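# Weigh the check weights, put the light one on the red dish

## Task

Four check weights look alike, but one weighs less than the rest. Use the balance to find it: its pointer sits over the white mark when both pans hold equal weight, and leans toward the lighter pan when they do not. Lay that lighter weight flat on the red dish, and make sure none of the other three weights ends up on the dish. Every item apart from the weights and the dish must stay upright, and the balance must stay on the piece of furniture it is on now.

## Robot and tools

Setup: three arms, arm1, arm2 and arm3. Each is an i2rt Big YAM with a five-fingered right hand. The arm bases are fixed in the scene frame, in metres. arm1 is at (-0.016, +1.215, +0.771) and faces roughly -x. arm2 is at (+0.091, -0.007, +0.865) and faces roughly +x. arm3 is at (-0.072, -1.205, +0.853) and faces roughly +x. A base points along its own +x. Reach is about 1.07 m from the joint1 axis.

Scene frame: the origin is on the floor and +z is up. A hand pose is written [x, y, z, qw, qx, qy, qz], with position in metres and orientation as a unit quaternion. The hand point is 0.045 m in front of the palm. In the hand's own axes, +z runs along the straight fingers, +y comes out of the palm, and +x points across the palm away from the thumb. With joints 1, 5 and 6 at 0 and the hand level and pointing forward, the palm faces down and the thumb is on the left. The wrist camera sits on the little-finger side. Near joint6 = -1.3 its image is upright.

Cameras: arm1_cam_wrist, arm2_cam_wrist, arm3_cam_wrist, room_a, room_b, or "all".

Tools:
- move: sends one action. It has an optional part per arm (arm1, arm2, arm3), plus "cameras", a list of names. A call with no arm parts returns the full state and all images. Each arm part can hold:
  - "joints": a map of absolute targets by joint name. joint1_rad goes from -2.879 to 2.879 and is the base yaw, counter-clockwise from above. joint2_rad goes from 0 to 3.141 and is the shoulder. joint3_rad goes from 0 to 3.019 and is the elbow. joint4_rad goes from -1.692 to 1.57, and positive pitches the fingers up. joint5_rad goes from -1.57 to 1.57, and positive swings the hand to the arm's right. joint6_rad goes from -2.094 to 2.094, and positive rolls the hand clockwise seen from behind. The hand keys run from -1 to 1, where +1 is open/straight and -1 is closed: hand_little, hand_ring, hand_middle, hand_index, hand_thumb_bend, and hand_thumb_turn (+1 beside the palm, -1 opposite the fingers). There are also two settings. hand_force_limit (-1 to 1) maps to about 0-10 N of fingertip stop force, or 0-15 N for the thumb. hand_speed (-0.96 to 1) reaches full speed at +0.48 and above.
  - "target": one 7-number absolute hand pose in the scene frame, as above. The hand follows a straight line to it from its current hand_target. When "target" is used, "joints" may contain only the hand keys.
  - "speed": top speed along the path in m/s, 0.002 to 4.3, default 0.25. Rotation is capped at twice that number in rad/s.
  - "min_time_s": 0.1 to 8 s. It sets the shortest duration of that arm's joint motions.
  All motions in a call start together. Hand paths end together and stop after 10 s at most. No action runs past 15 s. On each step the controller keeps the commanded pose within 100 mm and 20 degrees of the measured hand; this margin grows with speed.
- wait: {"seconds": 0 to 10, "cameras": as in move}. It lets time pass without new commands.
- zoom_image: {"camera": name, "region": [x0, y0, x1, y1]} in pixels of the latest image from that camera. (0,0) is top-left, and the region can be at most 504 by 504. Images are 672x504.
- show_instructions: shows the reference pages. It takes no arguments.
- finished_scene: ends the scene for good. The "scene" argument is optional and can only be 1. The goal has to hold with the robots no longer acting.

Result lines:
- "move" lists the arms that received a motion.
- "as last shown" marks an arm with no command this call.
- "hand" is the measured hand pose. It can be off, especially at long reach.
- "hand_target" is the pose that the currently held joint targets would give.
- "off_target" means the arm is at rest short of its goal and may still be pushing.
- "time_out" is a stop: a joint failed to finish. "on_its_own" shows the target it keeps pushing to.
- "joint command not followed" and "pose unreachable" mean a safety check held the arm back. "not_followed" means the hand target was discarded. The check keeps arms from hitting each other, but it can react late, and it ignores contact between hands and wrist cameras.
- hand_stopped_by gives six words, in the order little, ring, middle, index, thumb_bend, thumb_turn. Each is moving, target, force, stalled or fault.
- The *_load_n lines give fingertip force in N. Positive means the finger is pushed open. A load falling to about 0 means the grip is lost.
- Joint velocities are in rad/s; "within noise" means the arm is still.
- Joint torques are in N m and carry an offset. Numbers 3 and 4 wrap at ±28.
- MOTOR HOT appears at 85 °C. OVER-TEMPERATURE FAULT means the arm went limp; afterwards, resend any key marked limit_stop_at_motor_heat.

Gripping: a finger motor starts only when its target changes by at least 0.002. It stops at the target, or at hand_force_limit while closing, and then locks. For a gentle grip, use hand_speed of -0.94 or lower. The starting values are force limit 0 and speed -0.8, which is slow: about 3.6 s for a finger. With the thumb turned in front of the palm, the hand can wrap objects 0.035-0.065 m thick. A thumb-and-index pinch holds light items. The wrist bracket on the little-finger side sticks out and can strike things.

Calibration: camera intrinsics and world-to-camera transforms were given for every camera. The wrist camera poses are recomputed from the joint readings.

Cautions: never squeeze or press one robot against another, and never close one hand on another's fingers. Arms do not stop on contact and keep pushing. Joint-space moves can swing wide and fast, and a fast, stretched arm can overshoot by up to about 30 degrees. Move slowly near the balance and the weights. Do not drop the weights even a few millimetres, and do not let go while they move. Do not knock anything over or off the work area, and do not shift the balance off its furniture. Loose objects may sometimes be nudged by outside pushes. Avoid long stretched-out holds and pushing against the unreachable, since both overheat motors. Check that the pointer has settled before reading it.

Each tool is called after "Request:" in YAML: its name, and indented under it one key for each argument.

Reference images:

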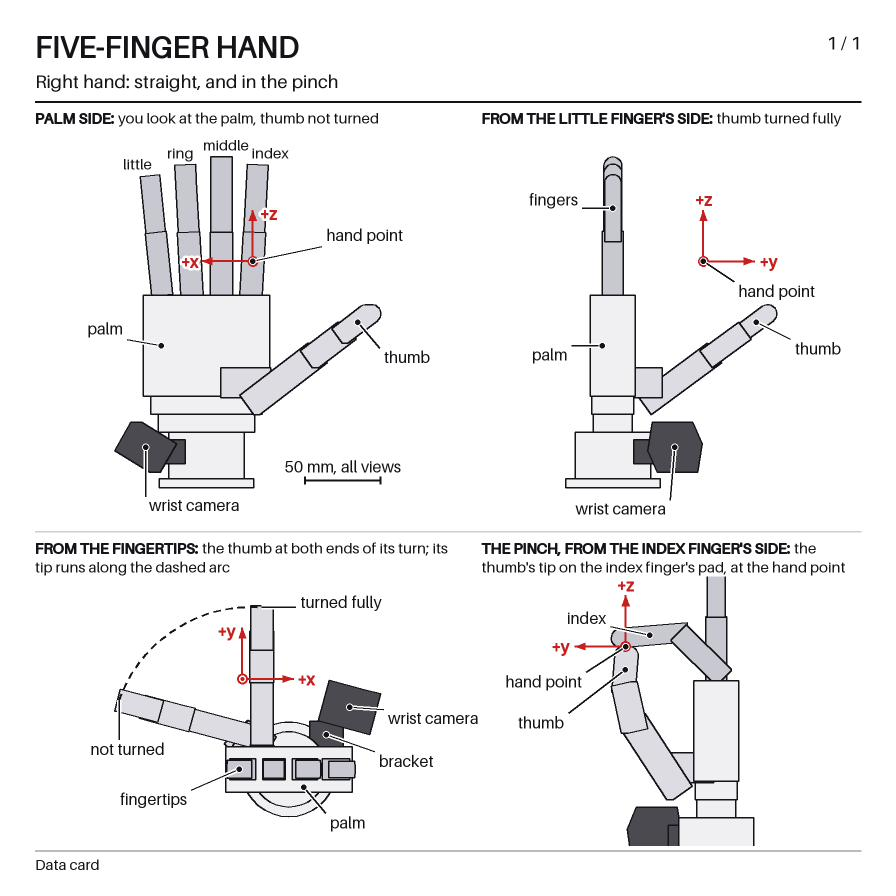

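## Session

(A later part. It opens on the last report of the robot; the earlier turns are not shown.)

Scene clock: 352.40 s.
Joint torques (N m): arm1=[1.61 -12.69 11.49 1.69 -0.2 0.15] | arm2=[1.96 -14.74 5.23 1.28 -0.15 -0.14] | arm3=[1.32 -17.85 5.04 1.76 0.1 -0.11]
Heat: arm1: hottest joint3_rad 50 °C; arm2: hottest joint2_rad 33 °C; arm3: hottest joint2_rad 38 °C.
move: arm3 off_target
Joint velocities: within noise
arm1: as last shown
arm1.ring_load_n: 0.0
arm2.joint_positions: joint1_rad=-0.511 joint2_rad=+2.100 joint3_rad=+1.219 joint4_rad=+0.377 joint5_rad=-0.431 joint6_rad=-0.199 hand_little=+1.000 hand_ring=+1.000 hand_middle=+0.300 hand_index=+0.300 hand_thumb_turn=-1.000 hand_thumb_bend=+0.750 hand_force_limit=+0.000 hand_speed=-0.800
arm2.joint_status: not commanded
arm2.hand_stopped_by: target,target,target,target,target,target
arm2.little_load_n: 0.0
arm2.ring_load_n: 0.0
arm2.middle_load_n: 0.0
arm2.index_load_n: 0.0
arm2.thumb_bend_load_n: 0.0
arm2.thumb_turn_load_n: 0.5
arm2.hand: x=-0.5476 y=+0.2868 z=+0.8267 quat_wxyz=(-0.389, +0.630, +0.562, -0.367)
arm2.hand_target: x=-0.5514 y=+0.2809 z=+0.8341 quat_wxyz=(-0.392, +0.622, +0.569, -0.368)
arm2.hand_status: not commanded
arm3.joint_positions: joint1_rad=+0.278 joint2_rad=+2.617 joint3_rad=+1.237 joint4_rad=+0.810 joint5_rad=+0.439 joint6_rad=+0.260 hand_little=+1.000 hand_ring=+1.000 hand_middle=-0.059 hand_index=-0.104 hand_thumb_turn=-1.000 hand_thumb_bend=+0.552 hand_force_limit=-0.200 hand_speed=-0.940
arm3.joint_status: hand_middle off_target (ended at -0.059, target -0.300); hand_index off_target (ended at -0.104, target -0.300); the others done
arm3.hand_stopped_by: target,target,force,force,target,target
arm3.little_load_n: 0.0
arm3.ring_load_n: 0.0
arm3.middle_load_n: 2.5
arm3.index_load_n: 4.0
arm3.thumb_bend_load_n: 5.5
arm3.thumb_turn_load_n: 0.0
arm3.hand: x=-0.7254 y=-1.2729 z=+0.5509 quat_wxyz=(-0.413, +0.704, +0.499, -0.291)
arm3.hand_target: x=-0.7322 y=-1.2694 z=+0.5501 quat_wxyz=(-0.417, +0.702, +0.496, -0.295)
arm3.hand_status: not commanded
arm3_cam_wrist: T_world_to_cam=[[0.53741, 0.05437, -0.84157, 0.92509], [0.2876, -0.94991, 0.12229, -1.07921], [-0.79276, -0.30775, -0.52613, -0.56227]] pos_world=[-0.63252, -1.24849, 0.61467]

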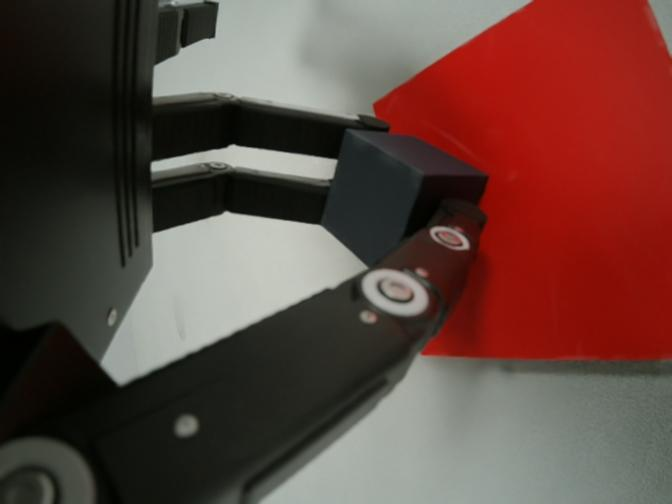

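Request:
move:
  arm3: {"target": [-0.7325, -1.2695, 0.575, 0.4175, -0.7018, -0.4961, 0.2951], "speed": 0.06}

Request:
move:
  arm3: {"target": [-0.711, -1.262, 0.577, 0.4175, -0.7018, -0.4961, 0.2951], "speed": 0.06}
  cameras: ["arm3_cam_wrist"]

Scene clock: 354.30 s.
Joint torques (N m): arm1=[1.61 -12.4 11.62 1.72 -0.18 0.1] | arm2=[1.96 -14.62 5.23 1.28 -0.15 -0.13] | arm3=[1.26 -19.25 3.48 1.07 0.11 -0.1]
Heat: arm1: hottest joint3_rad 50 °C; arm2: hottest joint2_rad 33 °C; arm3: hottest joint2_rad 38 °C.
move: arm3 done
Joint velocities: within noise
arm1, arm2: as last shown
arm2.little_load_n: 0.5
arm3.joint_positions: joint1_rad=+0.278 joint2_rad=+2.578 joint3_rad=+1.217 joint4_rad=+0.805 joint5_rad=+0.439 joint6_rad=+0.260 hand_little=+1.000 hand_ring=+1.000 hand_middle=-0.059 hand_index=-0.104 hand_thumb_turn=-1.000 hand_thumb_bend=+0.552 hand_force_limit=-0.200 hand_speed=-0.940
arm3.joint_status: not commanded
arm3.hand_stopped_by: target,target,force,force,target,target
arm3.little_load_n: 0.0
arm3.ring_load_n: 0.0
arm3.middle_load_n: 2.0
arm3.index_load_n: 4.0
arm3.thumb_bend_load_n: 6.0
arm3.thumb_turn_load_n: 0.0
arm3.hand: x=-0.7300 y=-1.2737 z=+0.5696 quat_wxyz=(-0.416, +0.702, +0.496, -0.296)
arm3.hand_target: x=-0.7327 y=-1.2695 z=+0.5751 quat_wxyz=(-0.418, +0.702, +0.496, -0.295)
arm3.hand_status: done (0.007 m and 0.3 deg from the pose sent, 0.025 m and 0.9 deg at the start)
pictures: none

Scene clock: 355.30 s.
Joint torques (N m): arm1=[1.85 -12.4 11.47 1.65 -0.16 0.12] | arm2=[2.02 -14.62 5.27 1.25 -0.15 -0.13] | arm3=[1.26 -19.37 3.1 1.94 0.11 -0.11]
Heat: arm1: hottest joint3_rad 50 °C; arm2: hottest joint2_rad 33 °C; arm3: hottest joint2_rad 38 °C.
move: arm3 off_target
Joint velocities: within noise
arm1, arm2: as last shown
arm2.little_load_n: 0.0
arm2.thumb_turn_load_n: 0.0
arm3.joint_positions: joint1_rad=+0.272 joint2_rad=+2.565 joint3_rad=+1.146 joint4_rad=+0.834 joint5_rad=+0.433 joint6_rad=+0.255 hand_little=+1.000 hand_ring=+1.000 hand_middle=-0.059 hand_index=-0.104 hand_thumb_turn=-1.000 hand_thumb_bend=+0.552 hand_force_limit=-0.200 hand_speed=-0.940
arm3.joint_status: not commanded
arm3.hand_stopped_by: target,target,force,force,target,target
arm3.little_load_n: 0.0
arm3.ring_load_n: 0.0
arm3.middle_load_n: 2.0
arm3.index_load_n: 4.0
arm3.thumb_bend_load_n: 6.0
arm3.thumb_turn_load_n: 0.0
arm3.hand: x=-0.7011 y=-1.2659 z=+0.5637 quat_wxyz=(-0.409, +0.706, +0.504, -0.284)
arm3.hand_target: x=-0.7110 y=-1.2620 z=+0.5770 quat_wxyz=(-0.418, +0.702, +0.496, -0.295)
arm3.hand_status: off_target (0.017 m and 1.8 deg from the pose sent, 0.023 m and 0.3 deg at the start)
arm3_cam_wrist: T_world_to_cam=[[0.5512, 0.05749, -0.83239, 0.93094], [0.28706, -0.94979, 0.12449, -1.08266], [-0.78344, -0.30756, -0.54002, -0.51949]] pos_world=[-0.60933, -1.2416, 0.62916]

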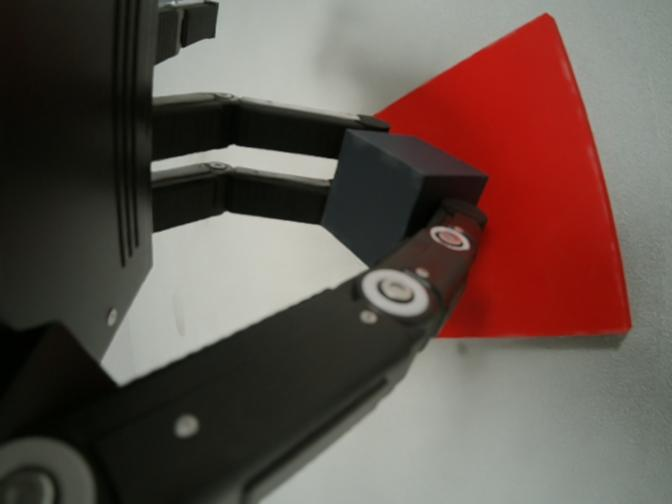

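Request:
move:
  arm3: {"target": [-0.706, -1.264, 0.563, 0.4175, -0.7018, -0.4961, 0.2951], "speed": 0.04}

Request:
move:
  arm3: {"target": [-0.704, -1.264, 0.554, 0.4175, -0.7018, -0.4961, 0.2951], "speed": 0.03}
  cameras: ["arm3_cam_wrist"]

Request:
zoom_image:
  camera: "arm3_cam_wrist"
  region: [320, 60, 600, 340]

Scene clock: 357.00 s.
Joint torques (N m): arm1=[1.44 -12.28 11.6 1.61 -0.17 0.11] | arm2=[2.02 -14.62 5.23 1.32 -0.15 -0.13] | arm3=[1.55 -16.91 3.84 2 0.27 -0.06]
Heat: arm1: hottest joint3_rad 50 °C; arm2: hottest joint2_rad 33 °C; arm3: hottest joint2_rad 38 °C.
move: arm3 done
Joint velocities: within noise
arm1, arm2: as last shown
arm3.joint_positions: joint1_rad=+0.272 joint2_rad=+2.570 joint3_rad=+1.146 joint4_rad=+0.857 joint5_rad=+0.432 joint6_rad=+0.255 hand_little=+1.000 hand_ring=+1.000 hand_middle=-0.059 hand_index=-0.104 hand_thumb_turn=-1.000 hand_thumb_bend=+0.552 hand_force_limit=-0.200 hand_speed=-0.940
arm3.joint_status: not commanded
arm3.hand_stopped_by: target,target,force,force,target,target
arm3.little_load_n: 0.0
arm3.ring_load_n: 0.0
arm3.middle_load_n: 2.0
arm3.index_load_n: 4.0
arm3.thumb_bend_load_n: 6.0
arm3.thumb_turn_load_n: 0.0
arm3.hand: x=-0.7037 y=-1.2664 z=+0.5657 quat_wxyz=(-0.413, +0.704, +0.499, -0.292)
arm3.hand_target: x=-0.7058 y=-1.2641 z=+0.5630 quat_wxyz=(-0.417, +0.702, +0.496, -0.295)
arm3.hand_status: done (0.004 m and 0.8 deg from the pose sent, 0.005 m and 1.8 deg at the start)
pictures: none

Scene clock: 357.97 s.
Joint torques (N m): arm1=[1.14 -12.28 11.55 1.58 -0.19 0.11] | arm2=[2.02 -14.68 5.19 1.26 -0.14 -0.13] | arm3=[1.9 -17.08 4.37 1.98 0.28 -0.07]
Heat: arm1: hottest joint3_rad 50 °C; arm2: hottest joint2_rad 33 °C; arm3: hottest joint2_rad 38 °C.
move: arm3 done
Joint velocities: within noise
arm1, arm2: as last shown
arm1.ring_load_n: -0.5
arm3.joint_positions: joint1_rad=+0.272 joint2_rad=+2.594 joint3_rad=+1.146 joint4_rad=+0.871 joint5_rad=+0.432 joint6_rad=+0.255 hand_little=+1.000 hand_ring=+1.000 hand_middle=-0.059 hand_index=-0.104 hand_thumb_turn=-1.000 hand_thumb_bend=+0.552 hand_force_limit=-0.200 hand_speed=-0.940
arm3.joint_status: not commanded
arm3.hand_stopped_by: target,target,force,force,target,target
arm3.little_load_n: 0.0
arm3.ring_load_n: 0.0
arm3.middle_load_n: 2.0
arm3.index_load_n: 4.0
arm3.thumb_bend_load_n: 6.0
arm3.thumb_turn_load_n: 0.0
arm3.hand: x=-0.6960 y=-1.2652 z=+0.5535 quat_wxyz=(-0.411, +0.705, +0.502, -0.288)
arm3.hand_target: x=-0.7039 y=-1.2641 z=+0.5543 quat_wxyz=(-0.417, +0.702, +0.496, -0.295)
arm3.hand_status: done (0.008 m and 1.4 deg from the pose sent, 0.012 m and 0.8 deg at the start)
arm3_cam_wrist: T_world_to_cam=[[0.54434, 0.05633, -0.83697, 0.91577], [0.28835, -0.94951, 0.12363, -1.0804], [-0.78775, -0.30864, -0.5331, -0.52895]] pos_world=[-0.60363, -1.2407, 0.61806]

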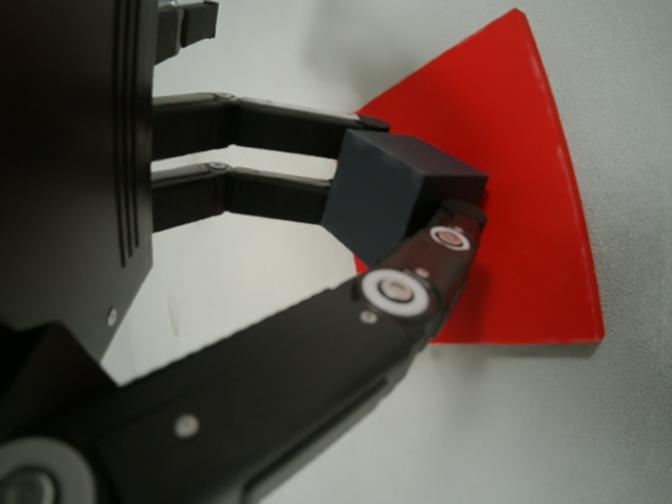

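Scaled by 1.800 from the camera's image (finer frame: 960x720).

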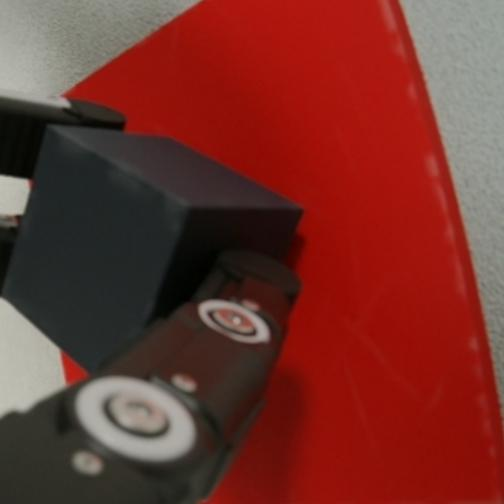

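Request:
move:
  arm3: {"target": [-0.704, -1.264, 0.547, 0.4175, -0.7018, -0.4961, 0.2951], "speed": 0.03}
  cameras: ["arm3_cam_wrist"]

Scene clock: 359.23 s.
Joint torques (N m): arm1=[1.9 -12.4 11.64 1.69 -0.16 0.12] | arm2=[2.08 -14.62 5.26 1.25 -0.14 -0.13] | arm3=[1.67 -16.73 4.59 1.98 0.27 -0.07]
Heat: arm1: hottest joint3_rad 50 °C; arm2: hottest joint2_rad 33 °C; arm3: hottest joint2_rad 38 °C.
move: arm3 done
Joint velocities: within noise
arm1, arm2: as last shown
arm1.little_load_n: -0.5
arm1.ring_load_n: 0.0
arm3.joint_positions: joint1_rad=+0.272 joint2_rad=+2.607 joint3_rad=+1.156 joint4_rad=+0.879 joint5_rad=+0.433 joint6_rad=+0.255 hand_little=+1.000 hand_ring=+1.000 hand_middle=-0.059 hand_index=-0.104 hand_thumb_turn=-1.000 hand_thumb_bend=+0.552 hand_force_limit=-0.200 hand_speed=-0.940
arm3.joint_status: not commanded
arm3.hand_stopped_by: target,target,force,force,target,target
arm3.little_load_n: 0.0
arm3.ring_load_n: 0.0
arm3.middle_load_n: 2.0
arm3.index_load_n: 4.0
arm3.thumb_bend_load_n: 6.0
arm3.thumb_turn_load_n: 0.0
arm3.hand: x=-0.6980 y=-1.2654 z=+0.5502 quat_wxyz=(-0.412, +0.704, +0.500, -0.290)
arm3.hand_target: x=-0.7039 y=-1.2641 z=+0.5472 quat_wxyz=(-0.417, +0.702, +0.496, -0.295)
arm3.hand_status: done (0.007 m and 1.0 deg from the pose sent, 0.010 m and 1.4 deg at the start)
arm3_cam_wrist: T_world_to_cam=[[0.53962, 0.05559, -0.84007, 0.9116], [0.28875, -0.94952, 0.12265, -1.07893], [-0.79085, -0.30875, -0.52843, -0.5372]] pos_world=[-0.60523, -1.241, 0.61427]

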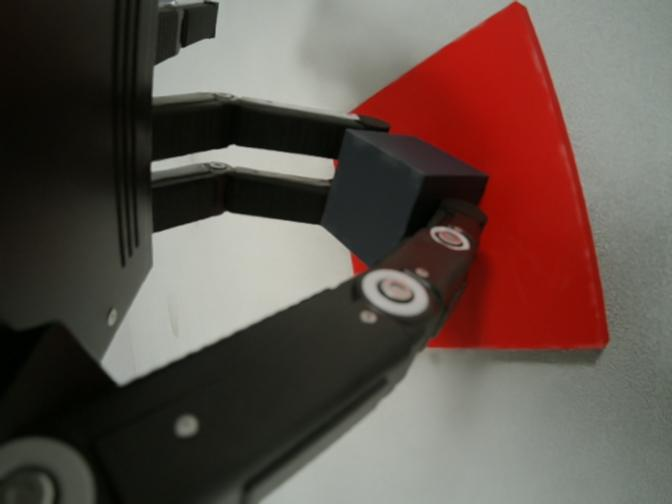

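Request:
move:
  arm3: {"target": [-0.704, -1.264, 0.542, 0.4175, -0.7018, -0.4961, 0.2951], "speed": 0.03}

Request:
move:
  arm3: {"joints": {"hand_thumb_bend": 0.75, "hand_index": 0.3, "hand_middle": 0.3, "hand_speed": -0.85}}
  cameras: ["arm3_cam_wrist"]

Request:
move:
  arm3: {"target": [-0.71, -1.268, 0.68, 0.4175, -0.7018, -0.4961, 0.2951], "speed": 0.12}
  cameras: ["arm3_cam_wrist", "room_a", "room_b"]

Request:
zoom_image:
  camera: "arm3_cam_wrist"
  region: [472, 60, 672, 320]

Request:
zoom_image:
  camera: "room_b"
  region: [280, 240, 400, 340]

Scene clock: 361.03 s.
Joint torques (N m): arm1=[1.38 -12.04 11.55 1.61 -0.18 0.11] | arm2=[2.02 -14.74 5.24 1.24 -0.14 -0.13] | arm3=[1.61 -16.21 4.57 1.83 0.25 -0.06]
Heat: arm1: hottest joint3_rad 50 °C; arm2: hottest joint2_rad 33 °C; arm3: hottest joint2_rad 38 °C.
move: arm3 done
Joint velocities: within noise
arm1, arm2: as last shown
arm1.little_load_n: 0.0
arm3.joint_positions: joint1_rad=+0.272 joint2_rad=+2.613 joint3_rad=+1.165 joint4_rad=+0.887 joint5_rad=+0.433 joint6_rad=+0.255 hand_little=+1.000 hand_ring=+1.000 hand_middle=-0.059 hand_index=-0.104 hand_thumb_turn=-1.000 hand_thumb_bend=+0.552 hand_force_limit=-0.200 hand_speed=-0.940
arm3.joint_status: not commanded
arm3.hand_stopped_by: target,target,force,force,target,target
arm3.little_load_n: -0.5
arm3.ring_load_n: 0.0
arm3.middle_load_n: 2.5
arm3.index_load_n: 4.0
arm3.thumb_bend_load_n: 6.0
arm3.thumb_turn_load_n: 0.0
arm3.hand: x=-0.7016 y=-1.2659 z=+0.5502 quat_wxyz=(-0.414, +0.703, +0.498, -0.294)
arm3.hand_target: x=-0.7036 y=-1.2641 z=+0.5422 quat_wxyz=(-0.417, +0.702, +0.496, -0.295)
arm3.hand_status: done (0.009 m and 0.5 deg from the pose sent, 0.010 m and 1.0 deg at the start)
pictures: none

Scene clock: 362.50 s.
Joint torques (N m): arm1=[1.32 -12.51 11.59 1.62 -0.18 0.13] | arm2=[2.02 -14.62 5.26 1.31 -0.15 -0.13] | arm3=[1.79 -16.56 4.25 1.83 0.24 -0.06]
Heat: arm1: hottest joint3_rad 50 °C; arm2: hottest joint2_rad 33 °C; arm3: hottest joint2_rad 38 °C.
move: arm3 done
Joint velocities: within noise
arm1.joint_positions: joint1_rad=+0.302 joint2_rad=+1.545 joint3_rad=+1.026 joint4_rad=-0.017 joint5_rad=-0.328 joint6_rad=-0.179 hand_little=+1.000 hand_ring=+1.000 hand_middle=+0.250 hand_index=+0.250 hand_thumb_turn=-1.000 hand_thumb_bend=+0.719 hand_force_limit=+0.000 hand_speed=-0.900
arm1.joint_status: not commanded
arm1.hand_stopped_by: target,target,target,target,target,target
arm1.little_load_n: 0.0
arm1.ring_load_n: 0.0
arm1.middle_load_n: 0.0
arm1.index_load_n: 0.0
arm1.thumb_bend_load_n: 0.0
arm1.thumb_turn_load_n: 0.0
arm1.hand: x=-0.5420 y=+0.9252 z=+0.9091 quat_wxyz=(+0.203, -0.349, -0.787, +0.467)
arm1.hand_target: x=-0.5548 y=+0.9210 z=+0.9315 quat_wxyz=(+0.212, -0.346, -0.779, +0.479)
arm1.hand_status: not commanded
arm2: as last shown
arm2.little_load_n: -0.5
arm3.joint_positions: joint1_rad=+0.272 joint2_rad=+2.618 joint3_rad=+1.168 joint4_rad=+0.887 joint5_rad=+0.433 joint6_rad=+0.255 hand_little=+1.000 hand_ring=+1.000 hand_middle=+0.300 hand_index=+0.300 hand_thumb_turn=-1.000 hand_thumb_bend=+0.750 hand_force_limit=-0.200 hand_speed=-0.850
arm3.joint_status: all done
arm3.hand_stopped_by: target,target,target,target,target,target
arm3.little_load_n: 0.0
arm3.ring_load_n: 0.0
arm3.middle_load_n: 0.0
arm3.index_load_n: 0.0
arm3.thumb_bend_load_n: 0.0
arm3.thumb_turn_load_n: 0.0
arm3.hand: x=-0.7012 y=-1.2658 z=+0.5479 quat_wxyz=(-0.414, +0.703, +0.498, -0.293)
arm3.hand_target: x=-0.7038 y=-1.2641 z=+0.5423 quat_wxyz=(-0.417, +0.702, +0.496, -0.295)
arm3.hand_status: not commanded
arm3_cam_wrist: T_world_to_cam=[[0.53224, 0.05435, -0.84484, 0.90737], [0.28916, -0.94959, 0.12108, -1.07694], [-0.79568, -0.30874, -0.52113, -0.54844]] pos_world=[-0.60792, -1.24129, 0.61117]

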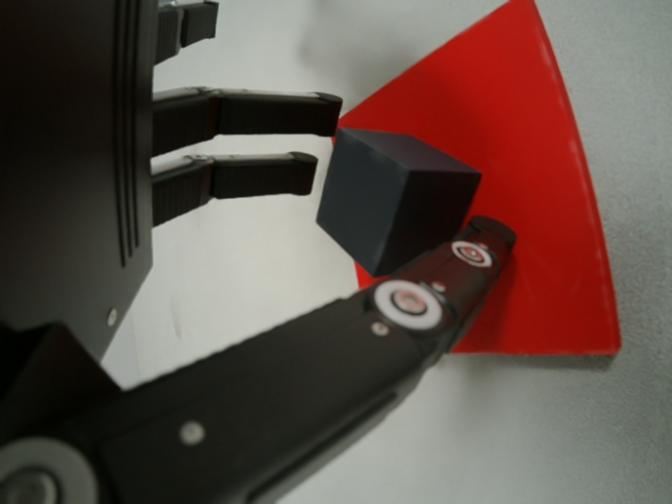

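Scene clock: 364.33 s.
Joint torques (N m): arm1=[1.14 -12.45 11.63 1.57 -0.17 0.14] | arm2=[2.14 -14.68 5.26 1.26 -0.15 -0.13] | arm3=[2.26 -17.38 4.49 0.98 0.29 -0.03]
Heat: arm1: hottest joint3_rad 50 °C; arm2: hottest joint2_rad 33 °C; arm3: hottest joint2_rad 38 °C.
move: arm3 done
Joint velocities: within noise
arm1: as last shown
arm2.joint_positions: joint1_rad=-0.511 joint2_rad=+2.100 joint3_rad=+1.219 joint4_rad=+0.377 joint5_rad=-0.431 joint6_rad=-0.199 hand_little=+1.000 hand_ring=+1.000 hand_middle=+0.300 hand_index=+0.300 hand_thumb_turn=-1.000 hand_thumb_bend=+0.750 hand_force_limit=+0.000 hand_speed=-0.800
arm2.joint_status: not commanded
arm2.hand_stopped_by: target,target,target,target,target,target
arm2.little_load_n: 0.0
arm2.ring_load_n: 0.0
arm2.middle_load_n: 0.0
arm2.index_load_n: 0.0
arm2.thumb_bend_load_n: 0.0
arm2.thumb_turn_load_n: 0.0
arm2.hand: x=-0.5476 y=+0.2868 z=+0.8267 quat_wxyz=(-0.389, +0.630, +0.562, -0.367)
arm2.hand_target: x=-0.5514 y=+0.2809 z=+0.8341 quat_wxyz=(-0.392, +0.622, +0.569, -0.368)
arm2.hand_status: not commanded
arm3.joint_positions: joint1_rad=+0.272 joint2_rad=+2.273 joint3_rad=+1.024 joint4_rad=+0.711 joint5_rad=+0.438 joint6_rad=+0.255 hand_little=+1.000 hand_ring=+1.000 hand_middle=+0.300 hand_index=+0.300 hand_thumb_turn=-1.000 hand_thumb_bend=+0.750 hand_force_limit=-0.200 hand_speed=-0.850
arm3.joint_status: not commanded
arm3.hand_stopped_by: target,target,target,target,target,target
arm3.little_load_n: 0.0
arm3.ring_load_n: 0.0
arm3.middle_load_n: 0.0
arm3.index_load_n: 0.0
arm3.thumb_bend_load_n: 0.0
arm3.thumb_turn_load_n: 0.0
arm3.hand: x=-0.7151 y=-1.2668 z=+0.6845 quat_wxyz=(-0.420, +0.701, +0.491, -0.301)
arm3.hand_target: x=-0.7100 y=-1.2680 z=+0.6800 quat_wxyz=(-0.418, +0.702, +0.496, -0.295)
arm3.hand_status: done (0.007 m and 1.0 deg from the pose sent, 0.132 m and 0.5 deg at the start)
arm3_cam_wrist: T_world_to_cam=[[0.5113, 0.05094, -0.85789, 1.01978], [0.28832, -0.95056, 0.11539, -1.08824], [-0.8096, -0.30635, -0.5007, -0.50958]] pos_world=[-0.6202, -1.24249, 0.74529]

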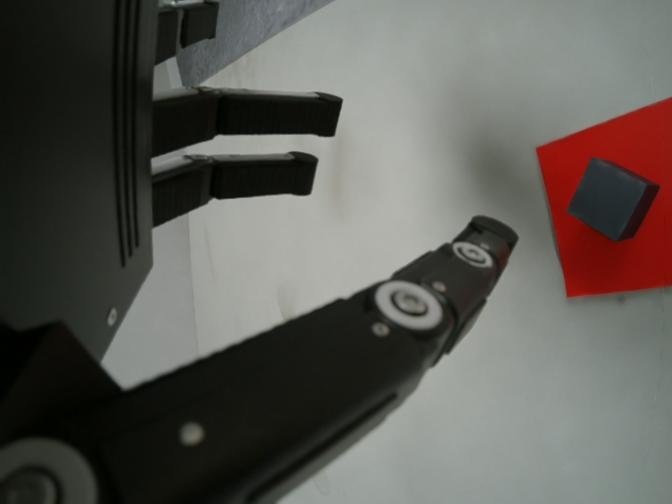

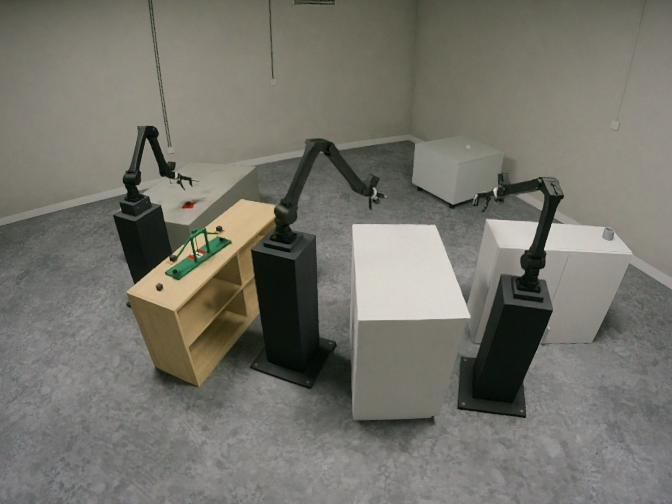

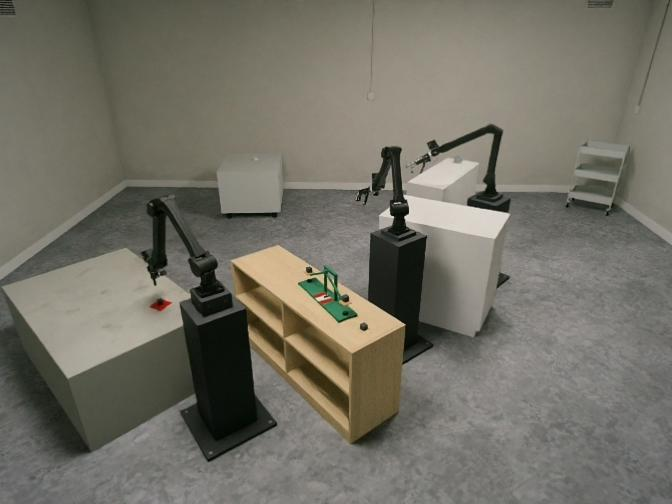

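Scaled by 1.938 from the camera's image (finer frame: 960x720).

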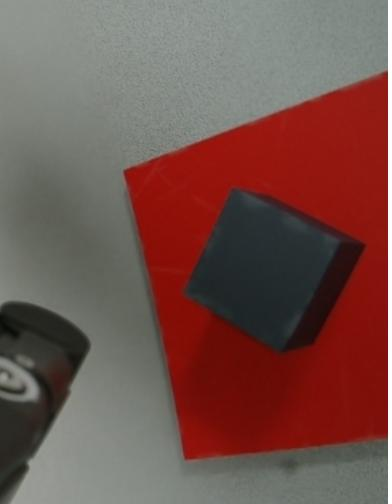

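Scaled by 4.200 from the camera's image (finer frame: 960x720).

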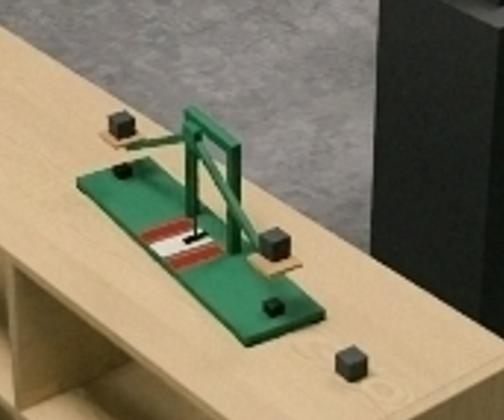

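Request:
finished_scene:

The scene is finished: the task was done.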